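# Right the fallen red-capped vial using forceps

## Task

A vial with a red cap has tipped over among the other vials on the tray and might be leaking. Using the forceps kept upright in the holder, set it cap up in the one empty well so that every vial ends upright in a well. The task fails if the robot itself touches the red vial, or if any glass falls more than a few centimetres.

## Robot and tools

Robot: two six-joint arms, left_arm and right_arm, each ending in a two-finger gripper. The fingers point along the gripper's +z axis and close along its x axis. The reported hand position is the point between the pads, and the fingertips reach 17.5 mm past it. A block juts about 10 cm toward the gripper's -y side. Open is 50 mm; the pads meet near position -0.65. The red vial must never touch the robot, so pick the forceps out of their holder and handle the vial only with them.

Frames: scene origin sits on the table top, midway between the nominal bases, with +z up, +x out over the table and left_arm on the +y side. Image left and right do not follow the arm names. Bases: left_arm at (-0.045, +0.393, 0) m, right_arm at (-0.041, -0.322, 0) m, each turned slightly about z. Hand poses, velocities and offsets use each arm's own base frame. Fixed cameras and the table use the scene frame. Printed hand positions can be off by a few centimetres.

The 18-number row (used by execute_actions and move): one flat list for both arms. Numbers 1-9 are left_arm: dx, dy, dz, rx, ry, rz, gripper position, force_limit, speed. Numbers 10-18 are the same for right_arm. All lie in [-1, 1]. The pose numbers are offsets, not poses, along that arm's base axes, counted from its Hand target as it stood when the action or move began. 1.0 means 0.6 m for dx/dy/dz, or 180 degrees for rx/ry/rz, which together form one rotation vector about the hand's position. All six at 0 asks for the current Hand target again. Each turn is clipped to 32 degrees from the measured orientation.

The gripper numbers are absolute settings, not offsets. position: +1 fully open, -1 to grip (closes until blocked). force_limit: about 20 N per pad at -1, 102 N at 0, 185 N at +1. speed: 20 mm/s at -1, 85 at 0, 150 at +1. To leave a gripper as it is, repeat its last three numbers; a 0 is a real command. New force or speed only applies after the position number changes by at least 0.01.

execute_actions(actions, cameras): actions is a list of actions. Each action is up to 15 rows of 18 numbers, one row per 1/30 s step; a short table repeats its last row. Every row counts from the action's start pose. An empty list returns the state plus images.

move(target, speed, blend, stop_force, zero, blocking, cameras): drives each gripper in a straight line toward the offset given by one 18-number row, or by up to 15 rows. Every row counts from the same starting Hand targets. speed is in m/s, 0.002 to 3.6 (default 0.25); turns go up to twice that in rad/s. blend is in metres and rounds corners in a list; 0 stops at each one. stop_force, 3 to 120 N, ends an arm's path when its wrist sensor feels that much push. It is unreliable for light, loose glassware or while turning; leave it out when backing off a contact. zero (default true) re-zeroes before the move. blocking=false returns after 0.5 s and cannot be combined with stop_force. Moves do not avoid obstacles or the other arm. Keep paths away from an arm's own base. The "move:" line reports done, off_target, moving, held or fault, plus limits such as paced or held.

wait(seconds 0 to 10), stop() to brake a running move, zoom_image(camera, region [x0, y0, x1, y1] in pixels, at most 504 square) on cam_high, cam_left_wrist or cam_right_wrist, zero_wrist_force(arm), and finished_scene(scene: the current scene's number) to end the scene once the vials stand correctly. Image sizes: cam_high 504x504, the wrist cameras 672x504.

Results: end_effector_position in metres, end_effector_quat_wxyz, velocities, Hand target (the last commanded pose after clipping, from which later offsets count), joint positions and torques, and Wrist force/torque in the gripper's own axes plus the peak since the last reading. object_status: 0 moving, 1 blocked while opening, 2 blocked while closing (a grip), 3 reached the position or pads met. The opening is about (250 - position_measured) x 0.202 mm. A gripper may settle short of its Hand target; resend the gap as an offset.

Avoid: arms are stiff, so aiming even slightly past a firm contact can trigger a fault. Contact torque at a joint's limit (142 N m for the big joints, 26.6 N m for the wrists) or about 150 N of outside force freezes the arm for 10 s. Hot motors (MOTOR HOT at 70 °C) brake at 85 °C. Don't let the arms collide or grip each other. Move slowly near the vials, don't knock any over or off the table, never release a vial while it is still moving, and keep all glass from dropping more than a few centimetres. Objects may get a small random nudge now and then.

Each tool is called after ">>>" as name([rows], argument=value, ...), one row to a line, values as JSON.

## Session

>>> execute_actions(actions=[])

Scene clock: 0.00 s.
left_arm: end_effector_position=(+0.0391, -0.1039, +0.3197) position_measured=3 object_status=3 end_effector_quat_wxyz=(+0.404, +0.669, -0.621, -0.067) | right_arm: end_effector_position=(+0.4818, +0.4945, +0.2599) position_measured=3 object_status=3 end_effector_quat_wxyz=(-0.228, +0.831, +0.500, -0.083)
Joint positions: left_arm=[-0.687 -2.49 2.243 -1.079 -2.387 2.486] | right_arm=[3.957 -2.087 -1.156 -1.511 2.06 1.292]
Joint velocities: within noise
Joint torques (N m): no reading
Wrist force (N): no reading
Wrist torque (N m): no reading
Wrist force, peak (N): no reading
Hand target: left_arm +0.0391, -0.1039, +0.3197; +0.404, +0.669, -0.621, -0.067 | right_arm +0.4818, +0.4945, +0.2599; -0.228, +0.831, +0.500, -0.083
Tool commands: left_gripper/position=+1.0 left_gripper/force_limit=+1.0 left_gripper/speed=+1.0 right_gripper/position=+1.0 right_gripper/force_limit=+1.0 right_gripper/speed=+1.0

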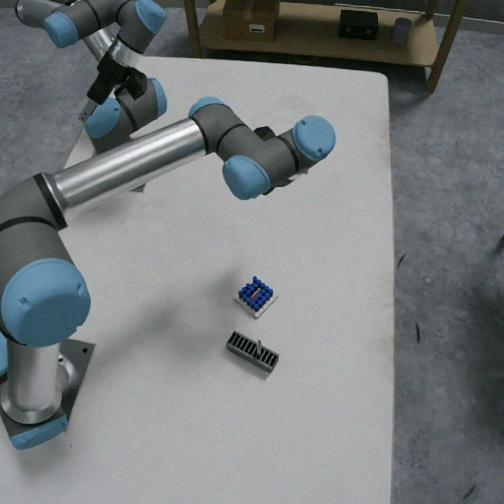

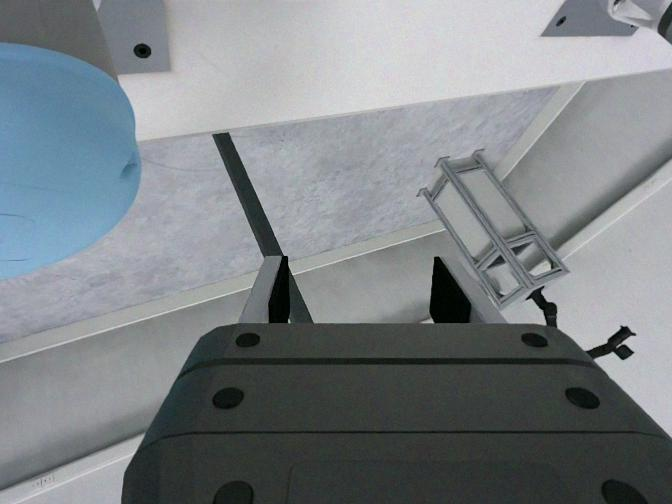

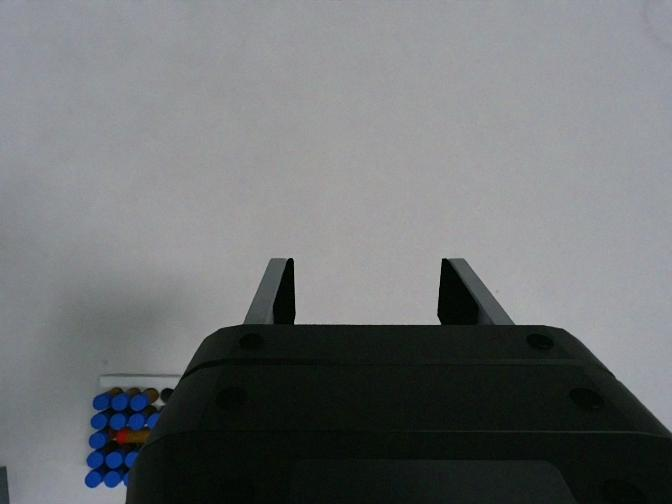

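>>> zoom_image(camera="cam_high", region=[210, 260, 300, 390])

>>> zoom_image(camera="cam_right_wrist", region=[60, 350, 220, 504])

Scaled by 3.877 from the camera's 504x504 image, which has a finer 720x720 frame.

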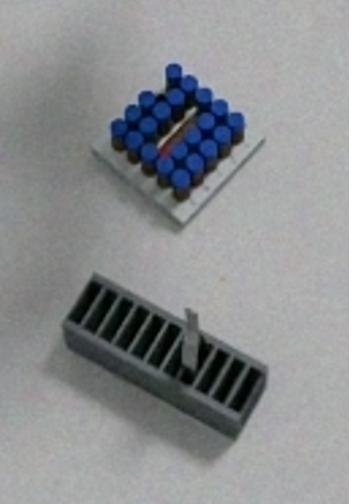

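Scaled by 3.150 from the camera's 672x504 image, which has a finer 960x720 frame.

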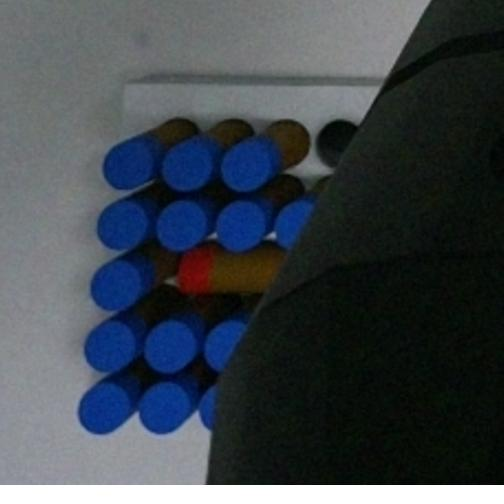

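>>> move(target=[0,0,0,0,0,0,1,1,1,-0.063,-0.281,0,-0.0985,-0.1217,0,1,1,1], speed=0.4, cameras=["all"])

Scene clock: 34.53 s.
left_arm: end_effector_position=(+0.0391, -0.1039, +0.3197) position_measured=3 object_status=3 end_effector_quat_wxyz=(+0.404, +0.669, -0.621, -0.067) | right_arm: end_effector_position=(+0.4439, +0.3260, +0.2598) position_measured=3 object_status=3 end_effector_quat_wxyz=(+0.001, +0.857, +0.516, +0.000)
Joint positions: left_arm=[-0.687 -2.49 2.243 -1.079 -2.387 2.486] | right_arm=[4.02 -1.684 -1.626 -1.403 1.57 1.365]
Joint torques (N m): left_arm=[0.25 12.2 -22.78 -2.68 -1.95 0.06] | right_arm=[-8.87 36.91 23.71 1.93 -1.07 -2.49]
Wrist force (N): left_arm=[-0.1 -0.2 -0.1] | right_arm=[-0.4 -0.5 0.5]
Wrist torque (N m): left_arm=[-0.02 0.01 0.00] | right_arm=[-0.01 0.06 -0.18]
Wrist force, peak (N): left_arm=[-0.1 -0.4 -0.1] | right_arm=[-2.9 -0.4 0.6]
Hand target: left_arm +0.0391, -0.1039, +0.3197; +0.404, +0.669, -0.621, -0.067 | right_arm +0.4440, +0.3259, +0.2599; +0.001, +0.857, +0.516, +0.000
Off the commanded pose: left_arm 0.000 m, 0 deg | right_arm 0.000 m, 0 deg.
move: done

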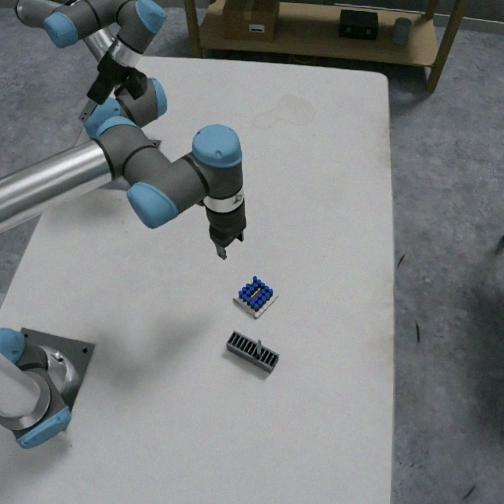

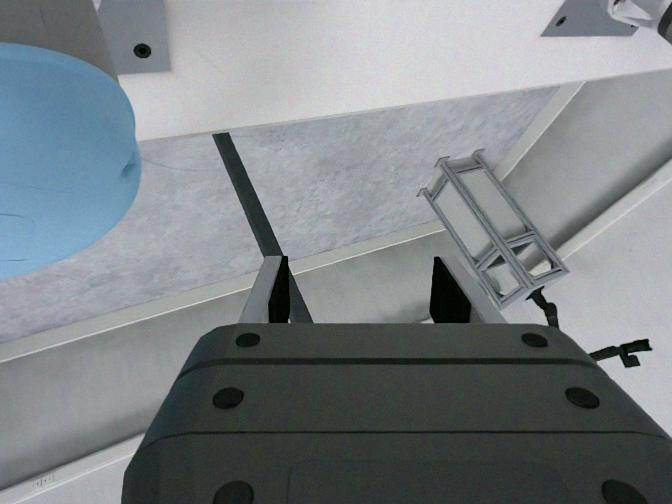

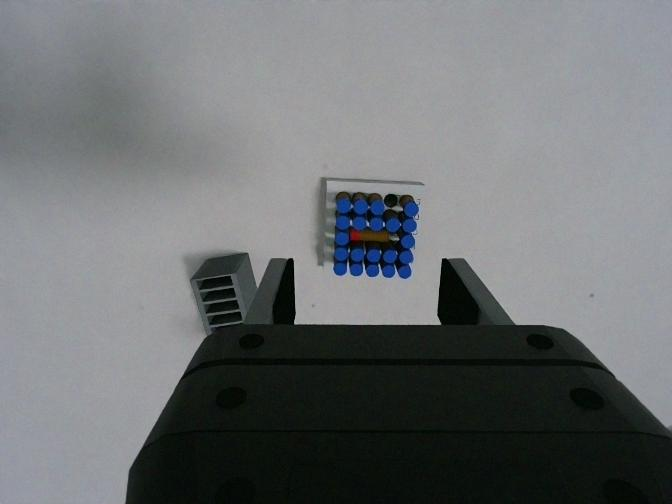

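>>> zoom_image(camera="cam_right_wrist", region=[300, 160, 450, 290])

>>> zoom_image(camera="cam_high", region=[210, 260, 300, 390])

Scaled by 3.360 from the camera's 672x504 image, which has a finer 960x720 frame.

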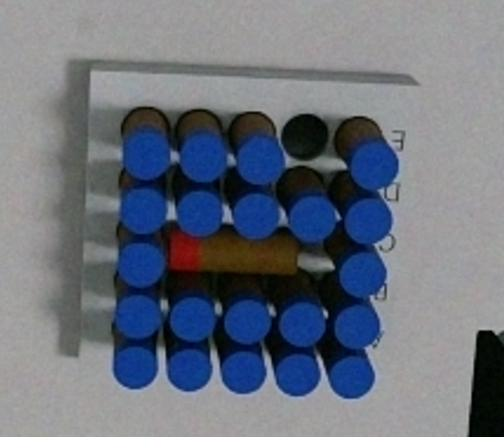

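Scaled by 3.877 from the camera's 504x504 image, which has a finer 720x720 frame.

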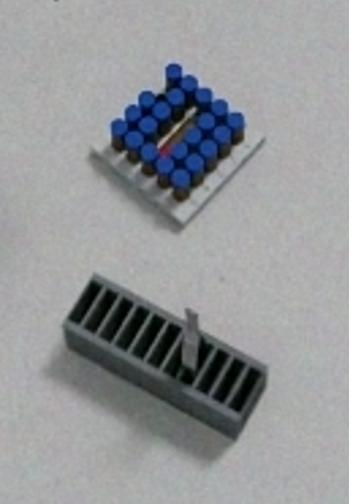

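>>> move(target=[0,0,0,0,0,0,1,1,1,0.06,-0.25,0,0,0,0,1,1,1], speed=0.4, cameras=["all"])

>>> zoom_image(camera="cam_right_wrist", region=[150, 80, 450, 300])

>>> zoom_image(camera="cam_high", region=[210, 260, 300, 390])

Scene clock: 59.97 s.
left_arm: end_effector_position=(+0.0391, -0.1039, +0.3197) position_measured=3 object_status=3 end_effector_quat_wxyz=(+0.404, +0.669, -0.621, -0.067) | right_arm: end_effector_position=(+0.4799, +0.1759, +0.2598) position_measured=3 object_status=3 end_effector_quat_wxyz=(+0.001, +0.857, +0.516, +0.000)
Joint positions: left_arm=[-0.687 -2.49 2.243 -1.079 -2.387 2.486] | right_arm=[3.758 -1.589 -1.728 -1.396 1.569 1.103]
Joint torques (N m): left_arm=[0.42 11.71 -23.86 -2.68 -2.04 0.22] | right_arm=[-6.81 25.04 36.27 2.36 -0.31 0.36]
Wrist force (N): left_arm=[-0.1 -0.2 0.0] | right_arm=[-0.4 -0.6 0.3]
Wrist torque (N m): left_arm=[-0.03 0.01 0.00] | right_arm=[0.03 0.04 -0.17]
Wrist force, peak (N): left_arm=[-0.2 -0.5 -0.1] | right_arm=[-3.4 2.6 0.4]
Hand target: left_arm +0.0391, -0.1039, +0.3197; +0.404, +0.669, -0.621, -0.067 | right_arm +0.4800, +0.1759, +0.2599; +0.001, +0.857, +0.516, +0.000
Off the commanded pose: left_arm 0.000 m, 0 deg | right_arm 0.000 m, 0 deg.
move: done

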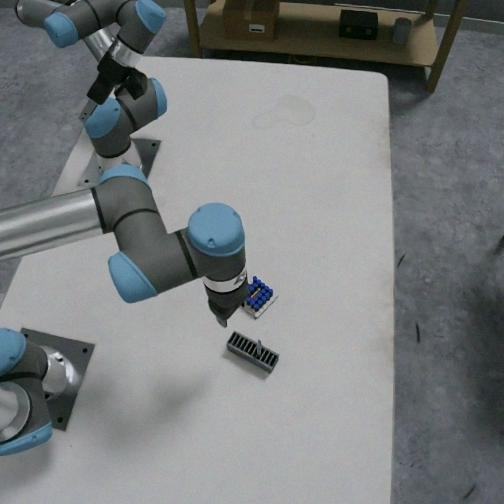

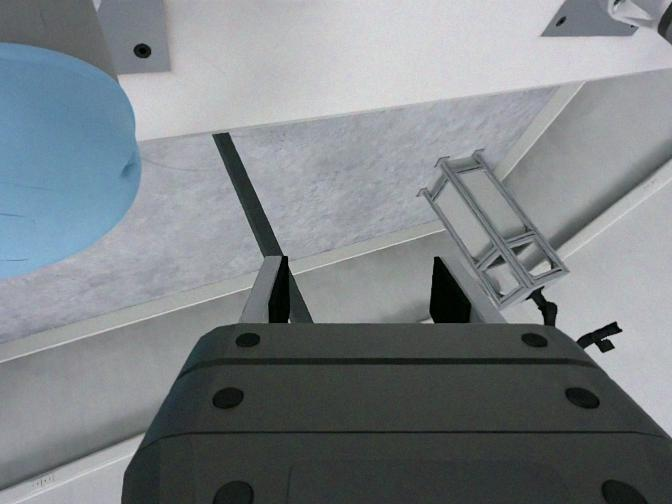

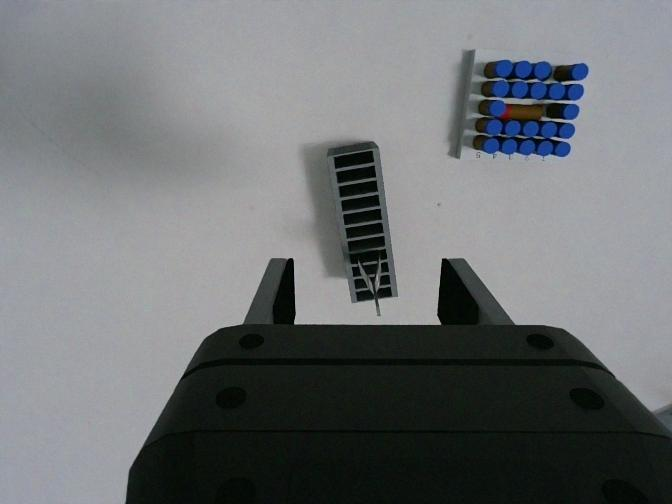

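Scaled by 1.680 from the camera's 672x504 image, which has a finer 960x720 frame.

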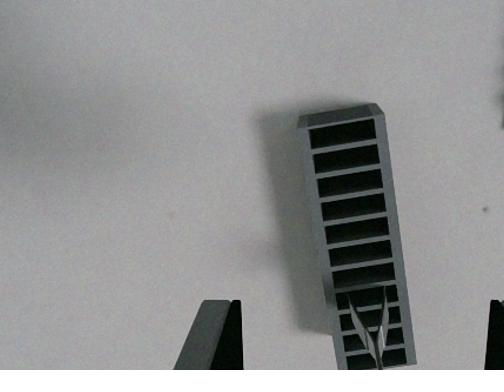

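Scaled by 3.877 from the camera's 504x504 image, which has a finer 720x720 frame.

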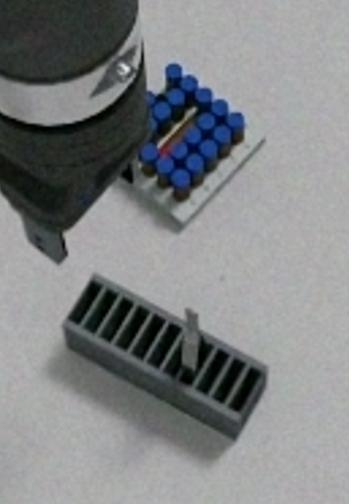

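>>> zoom_image(camera="cam_right_wrist", region=[310, 220, 430, 325])

>>> zoom_image(camera="cam_right_wrist", region=[440, 30, 600, 170])

Scaled by 4.200 from the camera's 672x504 image, which has a finer 960x720 frame.

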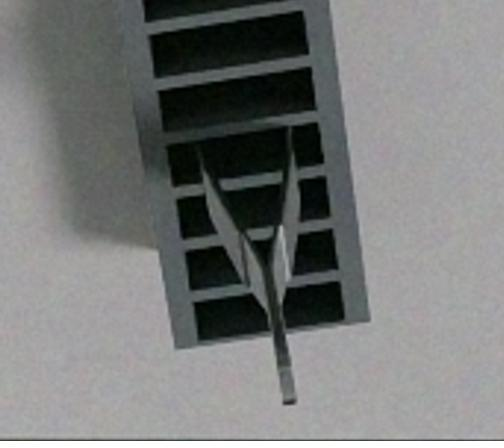

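Scaled by 3.150 from the camera's 672x504 image, which has a finer 960x720 frame.

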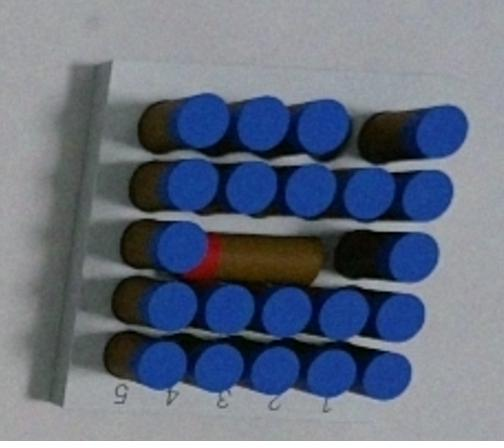

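>>> move(target=[0,0,0,0,0,0,1,1,1,-0.0022,0.0183,-0.2167,-0.0623,-0.155,0.0657,1,1,1], speed=0.3, cameras=["all"])

>>> zoom_image(camera="cam_right_wrist", region=[270, 30, 450, 330])

Scene clock: 152.60 s.
left_arm: end_effector_position=(+0.0391, -0.1039, +0.3197) position_measured=3 object_status=3 end_effector_quat_wxyz=(+0.404, +0.669, -0.621, -0.067) | right_arm: end_effector_position=(+0.4786, +0.1869, +0.1298) position_measured=3 object_status=3 end_effector_quat_wxyz=(+0.207, +0.770, +0.583, +0.156)
Joint positions: left_arm=[-0.687 -2.49 2.243 -1.079 -2.387 2.486] | right_arm=[4.028 -1.574 -2.277 -0.636 1.092 1.107]
Joint torques (N m): left_arm=[0.29 12.12 -23.86 -2.75 -1.99 0.16] | right_arm=[-1.25 23.98 18.78 5.16 -2.03 2.6]
Wrist force (N): left_arm=[-0.2 -0.2 0.0] | right_arm=[-0.8 -0.9 0.8]
Wrist torque (N m): left_arm=[-0.02 0.03 0.00] | right_arm=[0.11 0.18 -0.26]
Wrist force, peak (N): left_arm=[-0.1 0.0 -0.4] | right_arm=[-0.9 -3.0 2.1]
Hand target: left_arm +0.0391, -0.1039, +0.3197; +0.404, +0.669, -0.621, -0.067 | right_arm +0.4786, +0.1868, +0.1298; +0.207, +0.770, +0.582, +0.156
Off the commanded pose: left_arm 0.000 m, 0 deg | right_arm 0.000 m, 0 deg.
move: done

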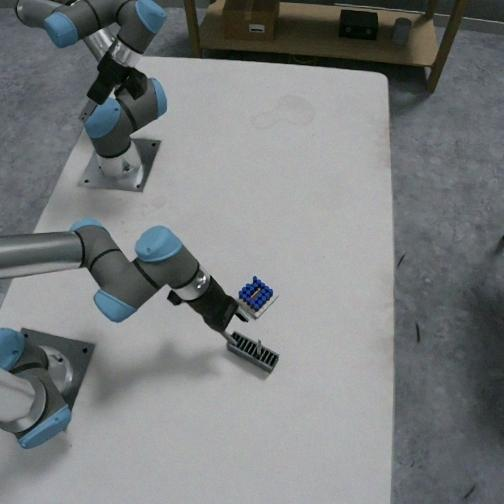

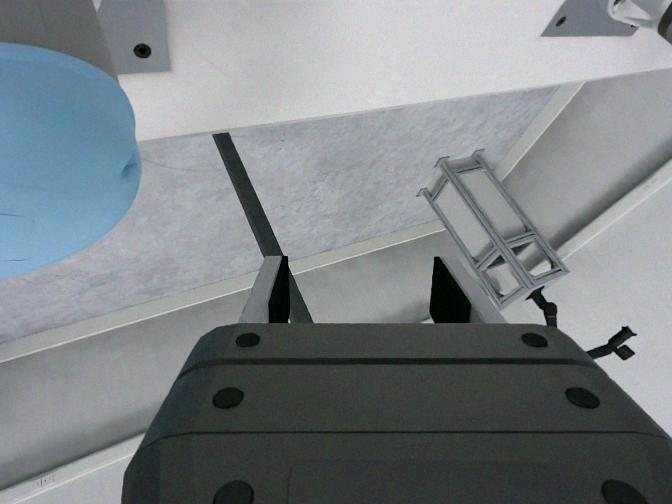

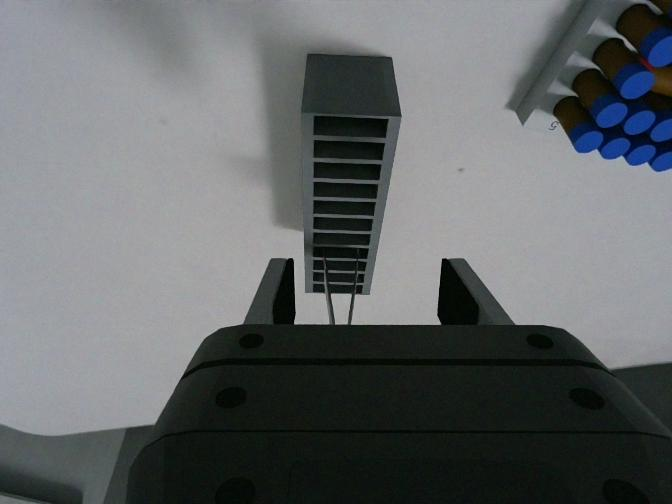

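Scaled by 1.680 from the camera's 672x504 image, which has a finer 960x720 frame.

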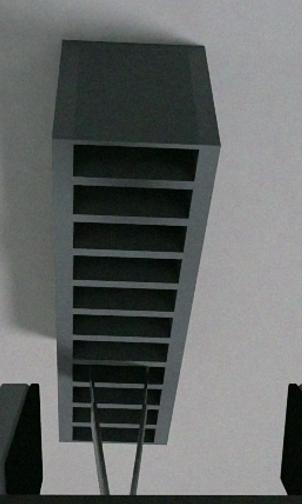

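>>> move([
  [0,0,0,0,0,0,1,1,1,0,0,0.117,0.0226,0.0802,0,1,1,1],
  [0,0,0,0,0,0,1,1,1,0.1208,-0.0312,0.117,0.0452,0.1604,0,1,1,1],
], speed=0.3, blend=0.03, cameras=["cam_high","cam_right_wrist"])

>>> zoom_image(camera="cam_right_wrist", region=[270, 130, 450, 280])

Scene clock: 201.07 s.
left_arm: end_effector_position=(+0.0391, -0.1039, +0.3197) position_measured=3 object_status=3 end_effector_quat_wxyz=(+0.404, +0.669, -0.621, -0.067) | right_arm: end_effector_position=(+0.5511, +0.1681, +0.2000) position_measured=3 object_status=3 end_effector_quat_wxyz=(+0.001, +0.798, +0.603, +0.000)
Joint positions: left_arm=[-0.687 -2.49 2.243 -1.079 -2.387 2.486] | right_arm=[3.672 -1.777 -1.674 -1.262 1.568 0.806]
Joint torques (N m): left_arm=[0.39 12.4 -23.6 -2.73 -2.08 0.2] | right_arm=[-5.3 27.72 32.49 2.38 1.37 1.68]
Wrist force (N): left_arm=[-0.1 -0.1 -0.1] | right_arm=[-0.2 -0.2 0.4]
Wrist torque (N m): left_arm=[-0.01 0.02 0.00] | right_arm=[0.02 -0.01 -0.19]
Wrist force, peak (N): left_arm=[-0.3 -0.4 -0.2] | right_arm=[-0.8 -3.2 2.5]
Hand target: left_arm +0.0391, -0.1039, +0.3197; +0.404, +0.669, -0.621, -0.067 | right_arm +0.5511, +0.1681, +0.2000; +0.001, +0.798, +0.603, +0.000
Off the commanded pose: left_arm 0.000 m, 0 deg | right_arm 0.000 m, 0 deg.
move: done
Images, in order (width x height): cam_high 504x504, cam_right_wrist 672x504.

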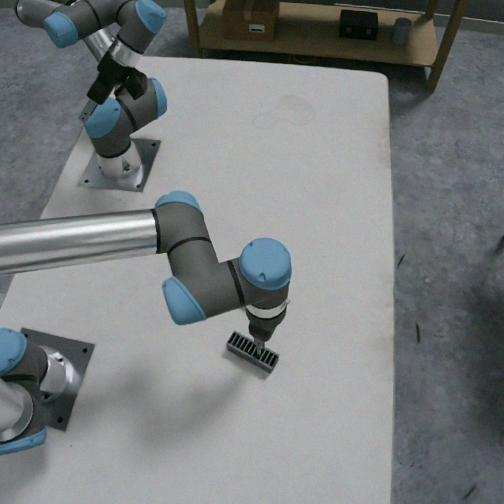

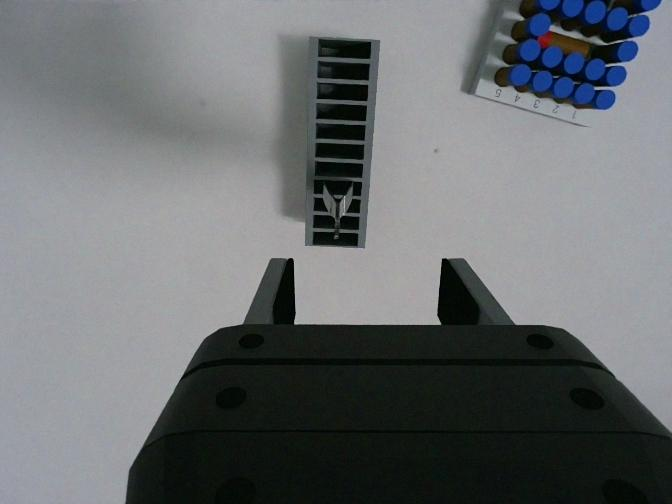

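Scaled by 2.800 from the camera's 672x504 image, which has a finer 960x720 frame.

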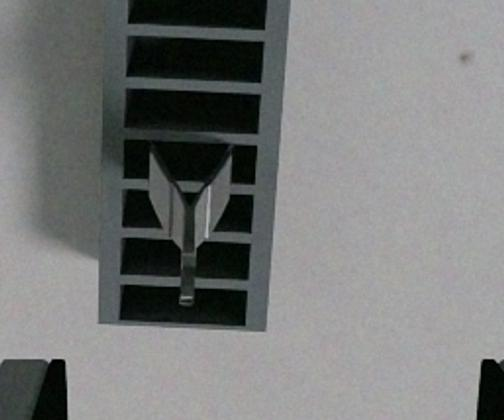

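>>> zoom_image(camera="cam_right_wrist", region=[310, 165, 370, 245])

Scaled by 6.300 from the camera's 672x504 image, which has a finer 960x720 frame.

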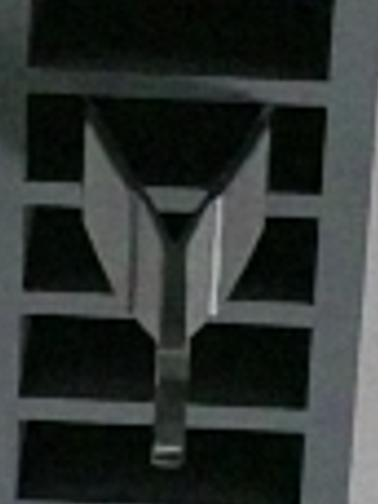

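>>> move([
  [0,0,0,0,0,0,1,1,1,0.0007,-0.0168,-0.01,0,0,0,1,1,1],
  [0,0,0,0,0,0,1,1,1,0.0007,-0.0168,-0.0667,0,0,0,1,1,1],
], speed=0.2, blend=0.005, cameras=["cam_right_wrist"])

>>> zoom_image(camera="cam_right_wrist", region=[310, 165, 430, 325])

Scene clock: 253.63 s.
left_arm: end_effector_position=(+0.0391, -0.1039, +0.3197) position_measured=3 object_status=3 end_effector_quat_wxyz=(+0.404, +0.669, -0.621, -0.067) | right_arm: end_effector_position=(+0.5515, +0.1580, +0.1600) position_measured=3 object_status=3 end_effector_quat_wxyz=(+0.001, +0.798, +0.603, +0.000)
Joint positions: left_arm=[-0.687 -2.49 2.243 -1.079 -2.387 2.486] | right_arm=[3.656 -1.805 -1.747 -1.16 1.568 0.79]
Joint torques (N m): left_arm=[0.45 12.45 -24.26 -2.82 -1.94 0.15] | right_arm=[6.68 41.36 33.07 3.46 0.7 3.38]
Wrist force (N): left_arm=[-0.3 -0.2 -0.1] | right_arm=[-0.4 -0.5 0.7]
Wrist torque (N m): left_arm=[-0.03 0.05 0.00] | right_arm=[-0.01 0.05 -0.21]
Wrist force, peak (N): left_arm=[0.0 -0.3 -0.4] | right_arm=[-0.3 -0.5 2.4]
Hand target: left_arm +0.0391, -0.1039, +0.3197; +0.404, +0.669, -0.621, -0.067 | right_arm +0.5515, +0.1580, +0.1600; +0.001, +0.798, +0.603, +0.000
Off the commanded pose: left_arm 0.000 m, 0 deg | right_arm 0.000 m, 0 deg.
move: done
Images, in order (width x height): cam_right_wrist 672x504.

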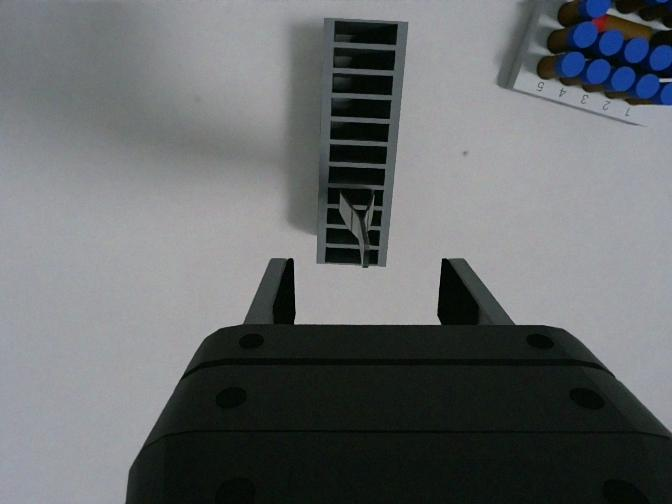

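Scaled by 3.150 from the camera's 672x504 image, which has a finer 960x720 frame.

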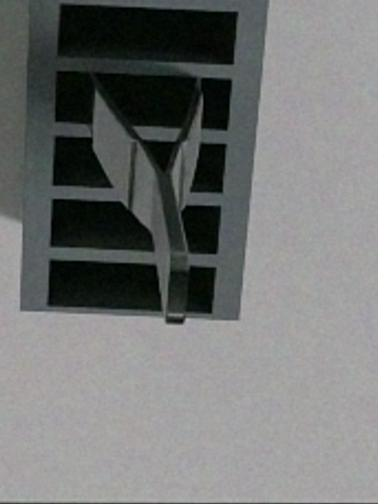

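>>> move(target=[0,0,0,0,0,0,1,1,1,0,0,-0.1083,0,0,0,1,1,1], speed=0.05, stop_force=5, cameras=["cam_right_wrist","cam_high"])

>>> zoom_image(camera="cam_right_wrist", region=[290, 165, 450, 325])

Scene clock: 268.07 s.
left_arm: end_effector_position=(+0.0391, -0.1039, +0.3197) position_measured=3 object_status=3 end_effector_quat_wxyz=(+0.404, +0.669, -0.621, -0.067) | right_arm: end_effector_position=(+0.5515, +0.1580, +0.1016) position_measured=3 object_status=3 end_effector_quat_wxyz=(+0.001, +0.798, +0.603, +0.000)
Joint positions: left_arm=[-0.687 -2.49 2.243 -1.079 -2.387 2.486] | right_arm=[3.656 -1.871 -1.829 -1.013 1.568 0.79]
Joint torques (N m): left_arm=[-0.11 12 -25 -2.8 -2.19 0.09] | right_arm=[2.79 26.12 30 4.07 -0.55 3.34]
Wrist force (N): left_arm=[0.0 -0.2 -0.1] | right_arm=[-0.6 0.0 -6.0]
Wrist torque (N m): left_arm=[-0.02 -0.01 0.00] | right_arm=[0.13 0.07 -0.19]
Wrist force, peak (N): left_arm=[-0.1 -0.5 0.2] | right_arm=[-0.9 0.0 -47.3]
Hand target: left_arm +0.0391, -0.1039, +0.3197; +0.404, +0.669, -0.621, -0.067 | right_arm +0.5515, +0.1580, +0.1016; +0.001, +0.798, +0.603, +0.000 (not the last commanded pose)
Off the commanded pose: left_arm 0.000 m, 0 deg | right_arm 0.007 m, 0 deg.
move: contact (right_arm)
Images, in order (width x height): cam_high 504x504, cam_right_wrist 672x504.

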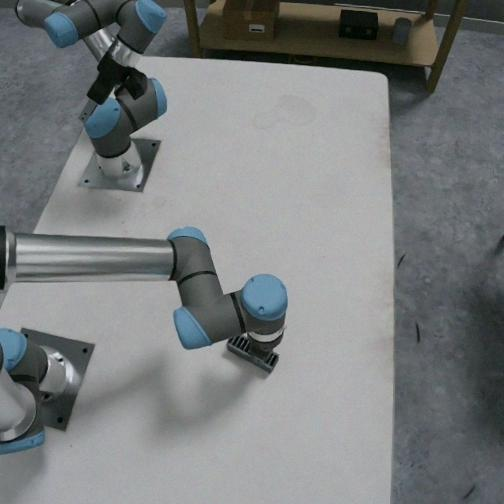

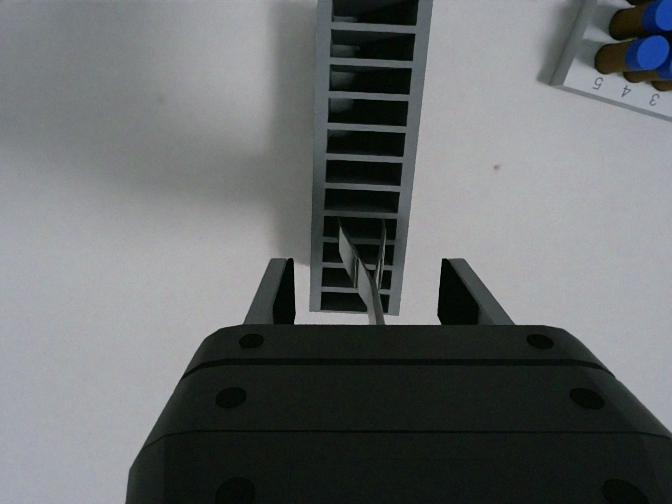

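Scaled by 3.150 from the camera's 672x504 image, which has a finer 960x720 frame.

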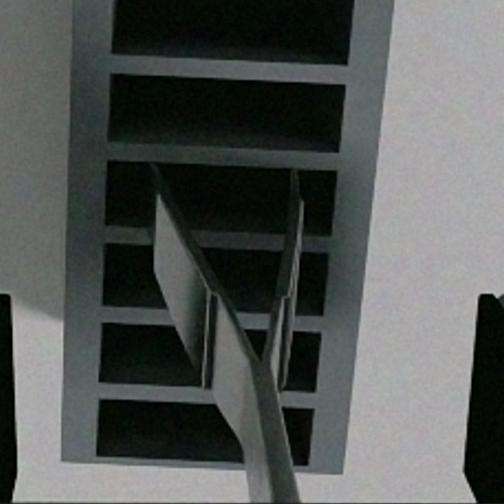

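>>> move(target=[0,0,0,0,0,0,1,1,1,0,0,0.0035,0,0,0,1,1,1], speed=0.05, cameras=[])

>>> move(target=[0,0,0,0,0,0,1,1,1,0,0,0,0,0,0,-0.35,-1,-0.5], speed=0.05, cameras=["cam_right_wrist"])

>>> zoom_image(camera="cam_right_wrist", region=[290, 165, 450, 325])

Scene clock: 294.53 s.
left_arm: end_effector_position=(+0.0391, -0.1039, +0.3197) position_measured=3 object_status=3 end_effector_quat_wxyz=(+0.404, +0.669, -0.621, -0.067) | right_arm: end_effector_position=(+0.5515, +0.1580, +0.1037) position_measured=3 object_status=3 end_effector_quat_wxyz=(+0.001, +0.798, +0.603, +0.000)
Joint positions: left_arm=[-0.687 -2.49 2.243 -1.079 -2.387 2.486] | right_arm=[3.656 -1.868 -1.826 -1.018 1.568 0.79]
Joint torques (N m): left_arm=[0.54 12.39 -24.91 -2.86 -2.17 0.13] | right_arm=[-4.9 41.27 29.84 2.95 -0.59 3.25]
Wrist force (N): left_arm=[-0.1 -0.1 0.0] | right_arm=[-0.7 -0.3 0.6]
Wrist torque (N m): left_arm=[-0.02 0.02 0.00] | right_arm=[0.02 0.11 -0.19]
Wrist force, peak (N): left_arm=[-0.4 -0.4 -0.1] | right_arm=[-0.8 0.0 -7.1]
Hand target: left_arm +0.0391, -0.1039, +0.3197; +0.404, +0.669, -0.621, -0.067 | right_arm +0.5515, +0.1580, +0.1037; +0.001, +0.798, +0.603, +0.000
Off the commanded pose: left_arm 0.000 m, 0 deg | right_arm 0.000 m, 0 deg.
move: done
No camera images: "cameras" was empty.

Scene clock: 295.53 s.
left_arm: end_effector_position=(+0.0391, -0.1039, +0.3197) position_measured=3 object_status=3 end_effector_quat_wxyz=(+0.404, +0.669, -0.621, -0.067) | right_arm: end_effector_position=(+0.5515, +0.1580, +0.1037) position_measured=205 object_status=0 end_effector_quat_wxyz=(+0.001, +0.798, +0.603, +0.000)
Joint positions: left_arm=[-0.687 -2.49 2.243 -1.079 -2.387 2.486] | right_arm=[3.656 -1.868 -1.826 -1.018 1.568 0.79]
Joint torques (N m): left_arm=[0.48 12.52 -24.46 -2.79 -2.12 0.21] | right_arm=[-4.38 35.5 19.27 4.47 -0.66 3.3]
Wrist force (N): left_arm=[-0.1 -0.2 0.0] | right_arm=[-0.7 -0.3 -0.2]
Wrist torque (N m): left_arm=[-0.03 0.01 0.00] | right_arm=[0.03 0.10 -0.19]
Wrist force, peak (N): left_arm=[-0.2 -0.4 0.1] | right_arm=[-0.8 -0.1 -0.9]
Hand target: left_arm +0.0391, -0.1039, +0.3197; +0.404, +0.669, -0.621, -0.067 | right_arm +0.5515, +0.1580, +0.1037; +0.001, +0.798, +0.603, +0.000
Off the commanded pose: left_arm 0.000 m, 0 deg | right_arm 0.000 m, 0 deg.
move: done
Images, in order (width x height): cam_right_wrist 672x504.

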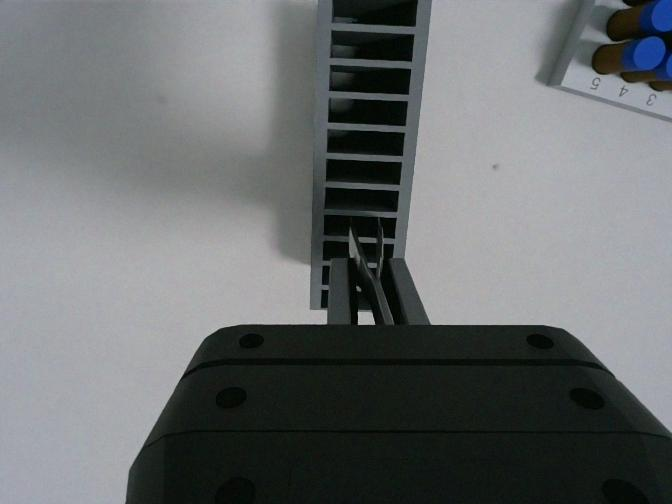

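Scaled by 3.150 from the camera's 672x504 image, which has a finer 960x720 frame.

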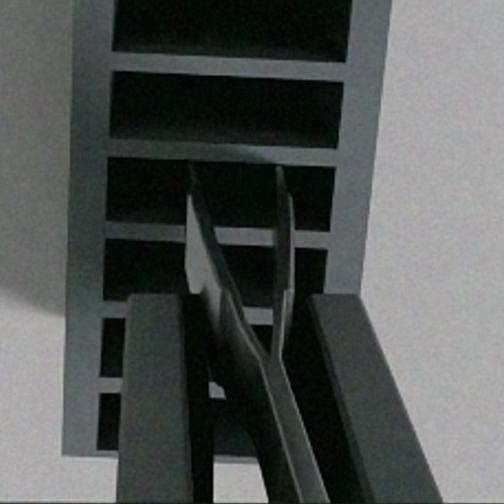

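>>> wait(seconds=0.3, cameras=["cam_right_wrist"])

>>> zoom_image(camera="cam_right_wrist", region=[290, 165, 450, 325])

Scene clock: 303.33 s.
left_arm: end_effector_position=(+0.0391, -0.1039, +0.3197) position_measured=3 object_status=3 end_effector_quat_wxyz=(+0.404, +0.669, -0.621, -0.067) | right_arm: end_effector_position=(+0.5515, +0.1580, +0.1037) position_measured=205 object_status=3 end_effector_quat_wxyz=(+0.001, +0.798, +0.603, +0.000)
Joint positions: left_arm=[-0.687 -2.49 2.243 -1.079 -2.387 2.486] | right_arm=[3.656 -1.868 -1.826 -1.018 1.568 0.79]
Joint torques (N m): left_arm=[0.37 12.14 -24.89 -2.74 -2.32 0.19] | right_arm=[-3.63 30.88 10.41 4.29 -0.53 3.02]
Wrist force (N): left_arm=[0.1 -0.1 -0.3] | right_arm=[-0.8 -0.4 -0.9]
Wrist torque (N m): left_arm=[-0.02 0.00 0.00] | right_arm=[0.00 0.11 -0.20]
Wrist force, peak (N): left_arm=[-0.2 -0.4 0.0] | right_arm=[-0.8 -0.3 -1.2]
Hand target: left_arm +0.0391, -0.1039, +0.3197; +0.404, +0.669, -0.621, -0.067 | right_arm +0.5515, +0.1580, +0.1037; +0.001, +0.798, +0.603, +0.000
Tool commands: left_gripper/position=+1.0 left_gripper/force_limit=+1.0 left_gripper/speed=+1.0 right_gripper/position=-0.35 right_gripper/force_limit=-1.0 right_gripper/speed=-0.5
Off the commanded pose: left_arm 0.000 m, 0 deg | right_arm 0.000 m, 0 deg.
wait: 0.30 s; at rest from the start
Images, in order (width x height): cam_right_wrist 672x504.

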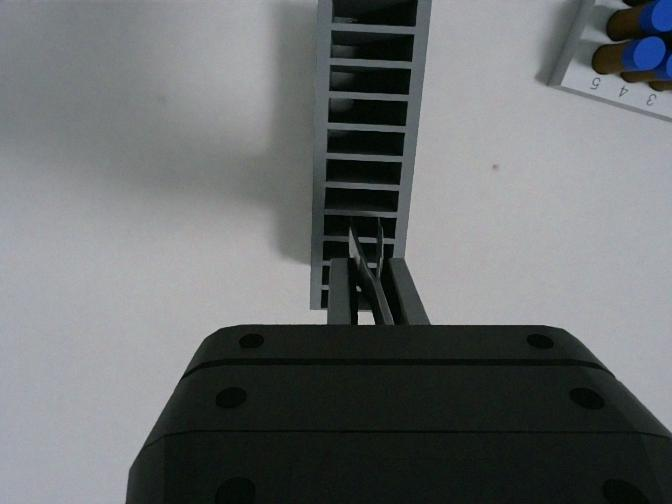

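Scaled by 3.150 from the camera's 672x504 image, which has a finer 960x720 frame.

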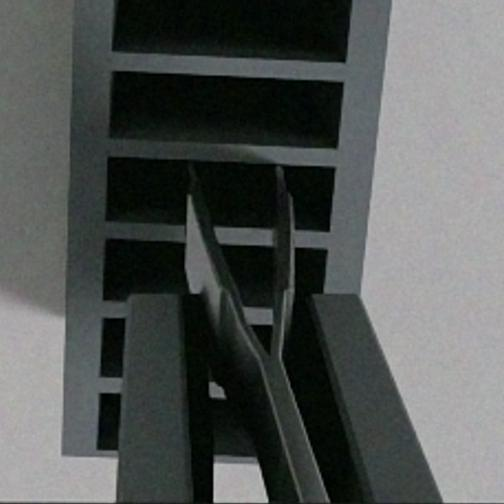

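>>> move(target=[0,0,0,0,0,0,1,1,1,0,0,0.05,0,0,0,-0.35,-1,-0.5], speed=0.08, cameras=["cam_right_wrist"])

>>> zoom_image(camera="cam_right_wrist", region=[290, 165, 450, 325])

Scene clock: 309.47 s.
left_arm: end_effector_position=(+0.0391, -0.1039, +0.3197) position_measured=3 object_status=3 end_effector_quat_wxyz=(+0.404, +0.669, -0.621, -0.067) | right_arm: end_effector_position=(+0.5516, +0.1581, +0.1339) position_measured=205 object_status=3 end_effector_quat_wxyz=(+0.001, +0.798, +0.603, +0.000) end_effector_velocity=(+0.000, +0.000, -0.001) end_effector_angular_velocity=(+0.001, -0.001, +0.000)
Joint positions: left_arm=[-0.687 -2.49 2.243 -1.079 -2.387 2.486] | right_arm=[3.656 -1.832 -1.786 -1.094 1.568 0.79]
Joint velocities: left_arm=[within noise] | right_arm=[0 0 -0.004 0.006 0 0]
Joint torques (N m): left_arm=[0.4 11.92 -25.17 -2.93 -2.23 0.15] | right_arm=[-3.54 30.42 10.26 5.08 -0.68 2.63]
Wrist force (N): left_arm=[-0.1 -0.1 -0.1] | right_arm=[-0.9 -0.5 0.9]
Wrist torque (N m): left_arm=[-0.01 0.00 0.00] | right_arm=[-0.01 0.12 -0.22]
Wrist force, peak (N): left_arm=[-0.2 -0.4 -0.2] | right_arm=[-0.9 -0.4 2.4]
Hand target: left_arm +0.0391, -0.1039, +0.3197; +0.404, +0.669, -0.621, -0.067 | right_arm +0.5515, +0.1580, +0.1337; +0.001, +0.798, +0.603, +0.000
Off the commanded pose: left_arm 0.000 m, 0 deg | right_arm 0.000 m, 0 deg.
move: done
Images, in order (width x height): cam_right_wrist 672x504.

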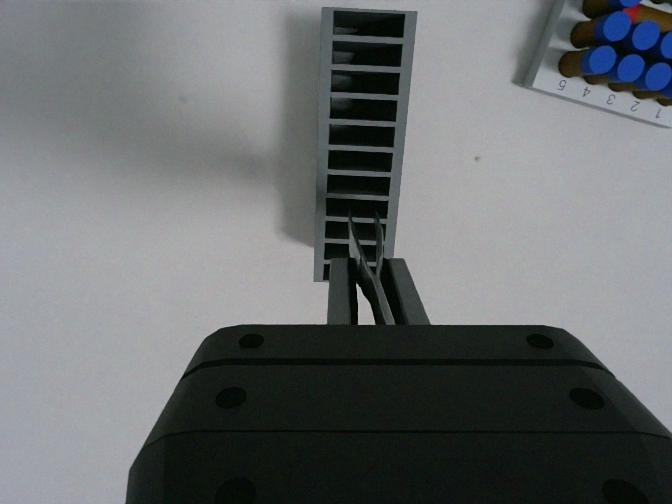

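Scaled by 3.150 from the camera's 672x504 image, which has a finer 960x720 frame.

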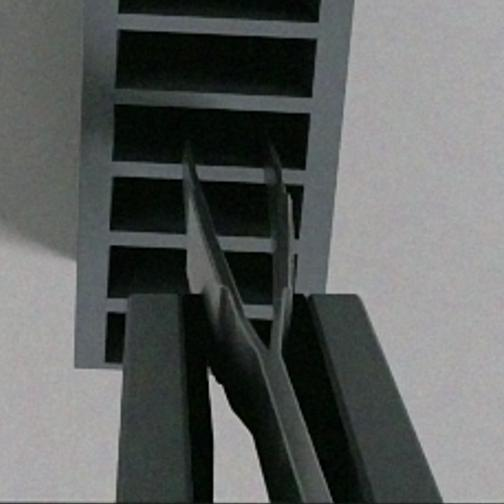

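>>> move(target=[0,0,0,0,0,0,1,1,1,0,0,0.12,0,0,0,-0.35,-1,-0.5], speed=0.12, cameras=["cam_right_wrist","cam_high"])

>>> zoom_image(camera="cam_right_wrist", region=[290, 165, 450, 325])

>>> zoom_image(camera="cam_high", region=[210, 250, 310, 380])

Scene clock: 314.73 s.
left_arm: end_effector_position=(+0.0391, -0.1039, +0.3197) position_measured=3 object_status=3 end_effector_quat_wxyz=(+0.404, +0.669, -0.621, -0.067) | right_arm: end_effector_position=(+0.5516, +0.1580, +0.2058) position_measured=205 object_status=3 end_effector_quat_wxyz=(+0.001, +0.798, +0.603, +0.000)
Joint positions: left_arm=[-0.687 -2.49 2.243 -1.079 -2.387 2.486] | right_arm=[3.656 -1.768 -1.67 -1.275 1.568 0.79]
Joint torques (N m): left_arm=[0.35 12.37 -25.04 -2.88 -2.29 0.11] | right_arm=[1.84 29.46 13.72 3.4 -0.45 1.71]
Wrist force (N): left_arm=[-0.2 0.1 -0.1] | right_arm=[-0.7 -0.2 0.5]
Wrist torque (N m): left_arm=[0.02 0.03 0.00] | right_arm=[0.02 0.07 -0.19]
Wrist force, peak (N): left_arm=[-0.4 -0.3 -0.1] | right_arm=[-1.0 -0.7 3.6]
Hand target: left_arm +0.0391, -0.1039, +0.3197; +0.404, +0.669, -0.621, -0.067 | right_arm +0.5515, +0.1580, +0.2057; +0.001, +0.798, +0.603, +0.000
Off the commanded pose: left_arm 0.000 m, 0 deg | right_arm 0.000 m, 0 deg.
move: done
Images, in order (width x height): cam_high 504x504, cam_right_wrist 672x504.

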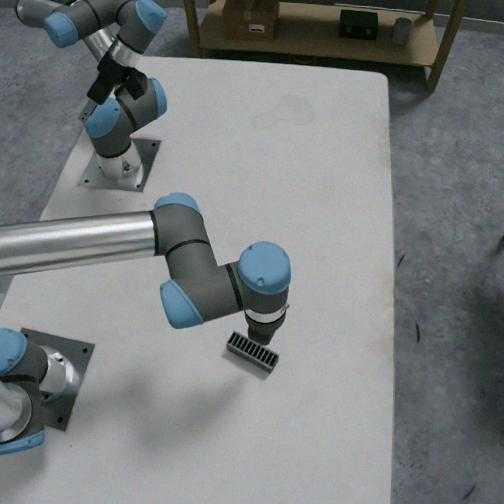

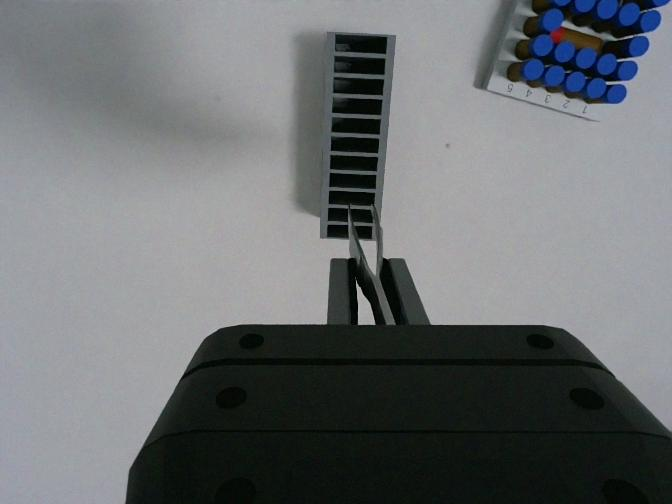

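Scaled by 3.150 from the camera's 672x504 image, which has a finer 960x720 frame.

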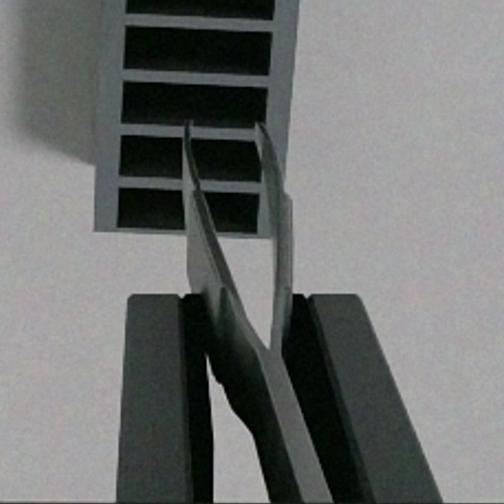

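Scaled by 3.877 from the camera's 504x504 image, which has a finer 720x720 frame.

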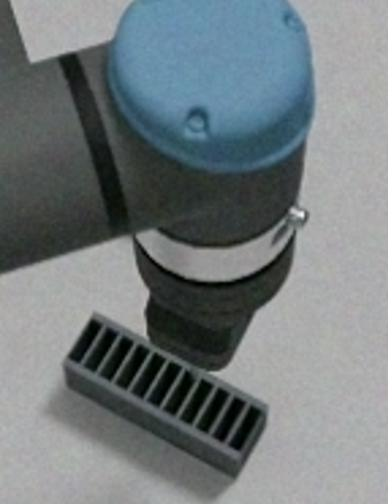

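>>> move([
  [0,0,0,0,0,0,1,1,1,-0.1192,0.1862,0.02,0.2072,0.0839,-0.56,-0.35,-1,-0.5],
  [0,0,0,0,0,0,1,1,1,-0.1192,0.1862,-0.0867,0.2072,0.0839,-0.56,-0.35,-1,-0.5],
], speed=0.35, blend=0.02, cameras=["cam_right_wrist","cam_high"])

>>> zoom_image(camera="cam_right_wrist", region=[270, 130, 470, 330])

>>> zoom_image(camera="cam_high", region=[200, 220, 310, 350])

Scene clock: 401.67 s.
left_arm: end_effector_position=(+0.0391, -0.1039, +0.3197) position_measured=3 object_status=3 end_effector_quat_wxyz=(+0.404, +0.669, -0.621, -0.067) | right_arm: end_effector_position=(+0.4800, +0.2698, +0.1538) position_measured=205 object_status=3 end_effector_quat_wxyz=(-0.290, +0.921, -0.249, +0.077)
Joint positions: left_arm=[-0.687 -2.49 2.243 -1.079 -2.387 2.486] | right_arm=[3.792 -1.673 -2.239 -0.228 1.794 2.815]
Joint torques (N m): left_arm=[0.38 12.61 -25.4 -2.88 -2.36 0.14] | right_arm=[-9.3 18.86 16.98 5.84 1.47 3.29]
Wrist force (N): left_arm=[-0.3 -0.3 -0.3] | right_arm=[0.6 0.8 -0.2]
Wrist torque (N m): left_arm=[-0.04 0.05 0.00] | right_arm=[0.19 -0.09 0.06]
Wrist force, peak (N): left_arm=[0.0 -0.5 -0.1] | right_arm=[0.8 4.0 3.0]
Hand target: left_arm +0.0391, -0.1039, +0.3197; +0.404, +0.669, -0.621, -0.067 | right_arm +0.4800, +0.2697, +0.1537; -0.290, +0.921, -0.249, +0.077
Off the commanded pose: left_arm 0.000 m, 0 deg | right_arm 0.000 m, 0 deg.
move: done
Images, in order (width x height): cam_high 504x504, cam_right_wrist 672x504.

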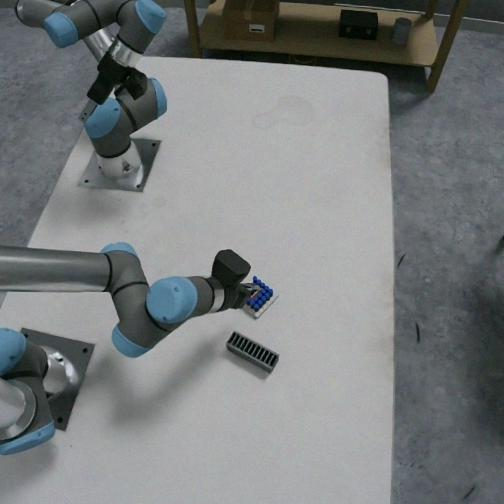

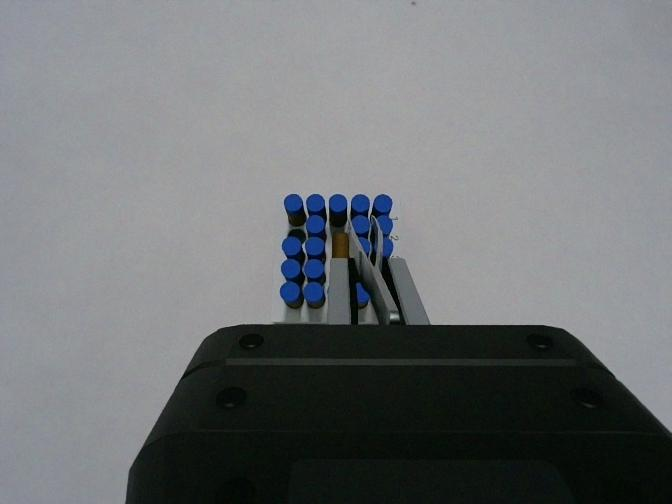

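Scaled by 2.520 from the camera's 672x504 image, which has a finer 960x720 frame.

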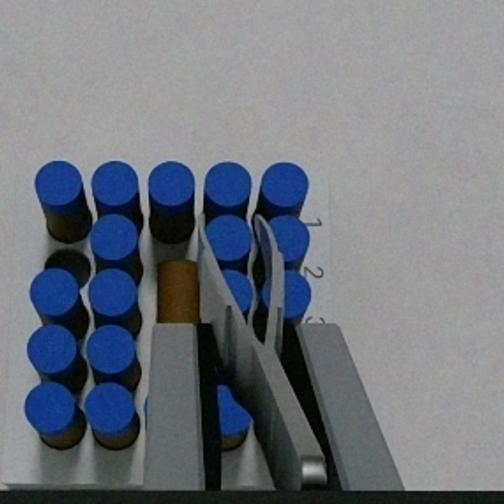

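Scaled by 3.877 from the camera's 504x504 image, which has a finer 720x720 frame.

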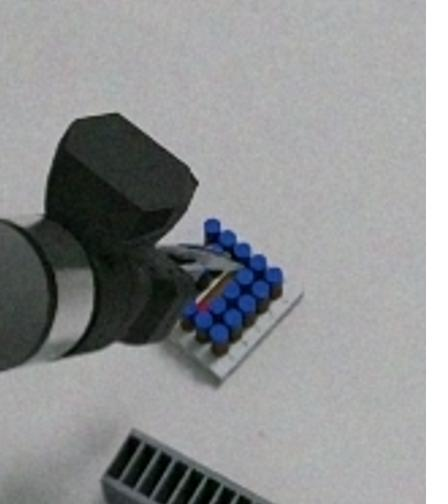

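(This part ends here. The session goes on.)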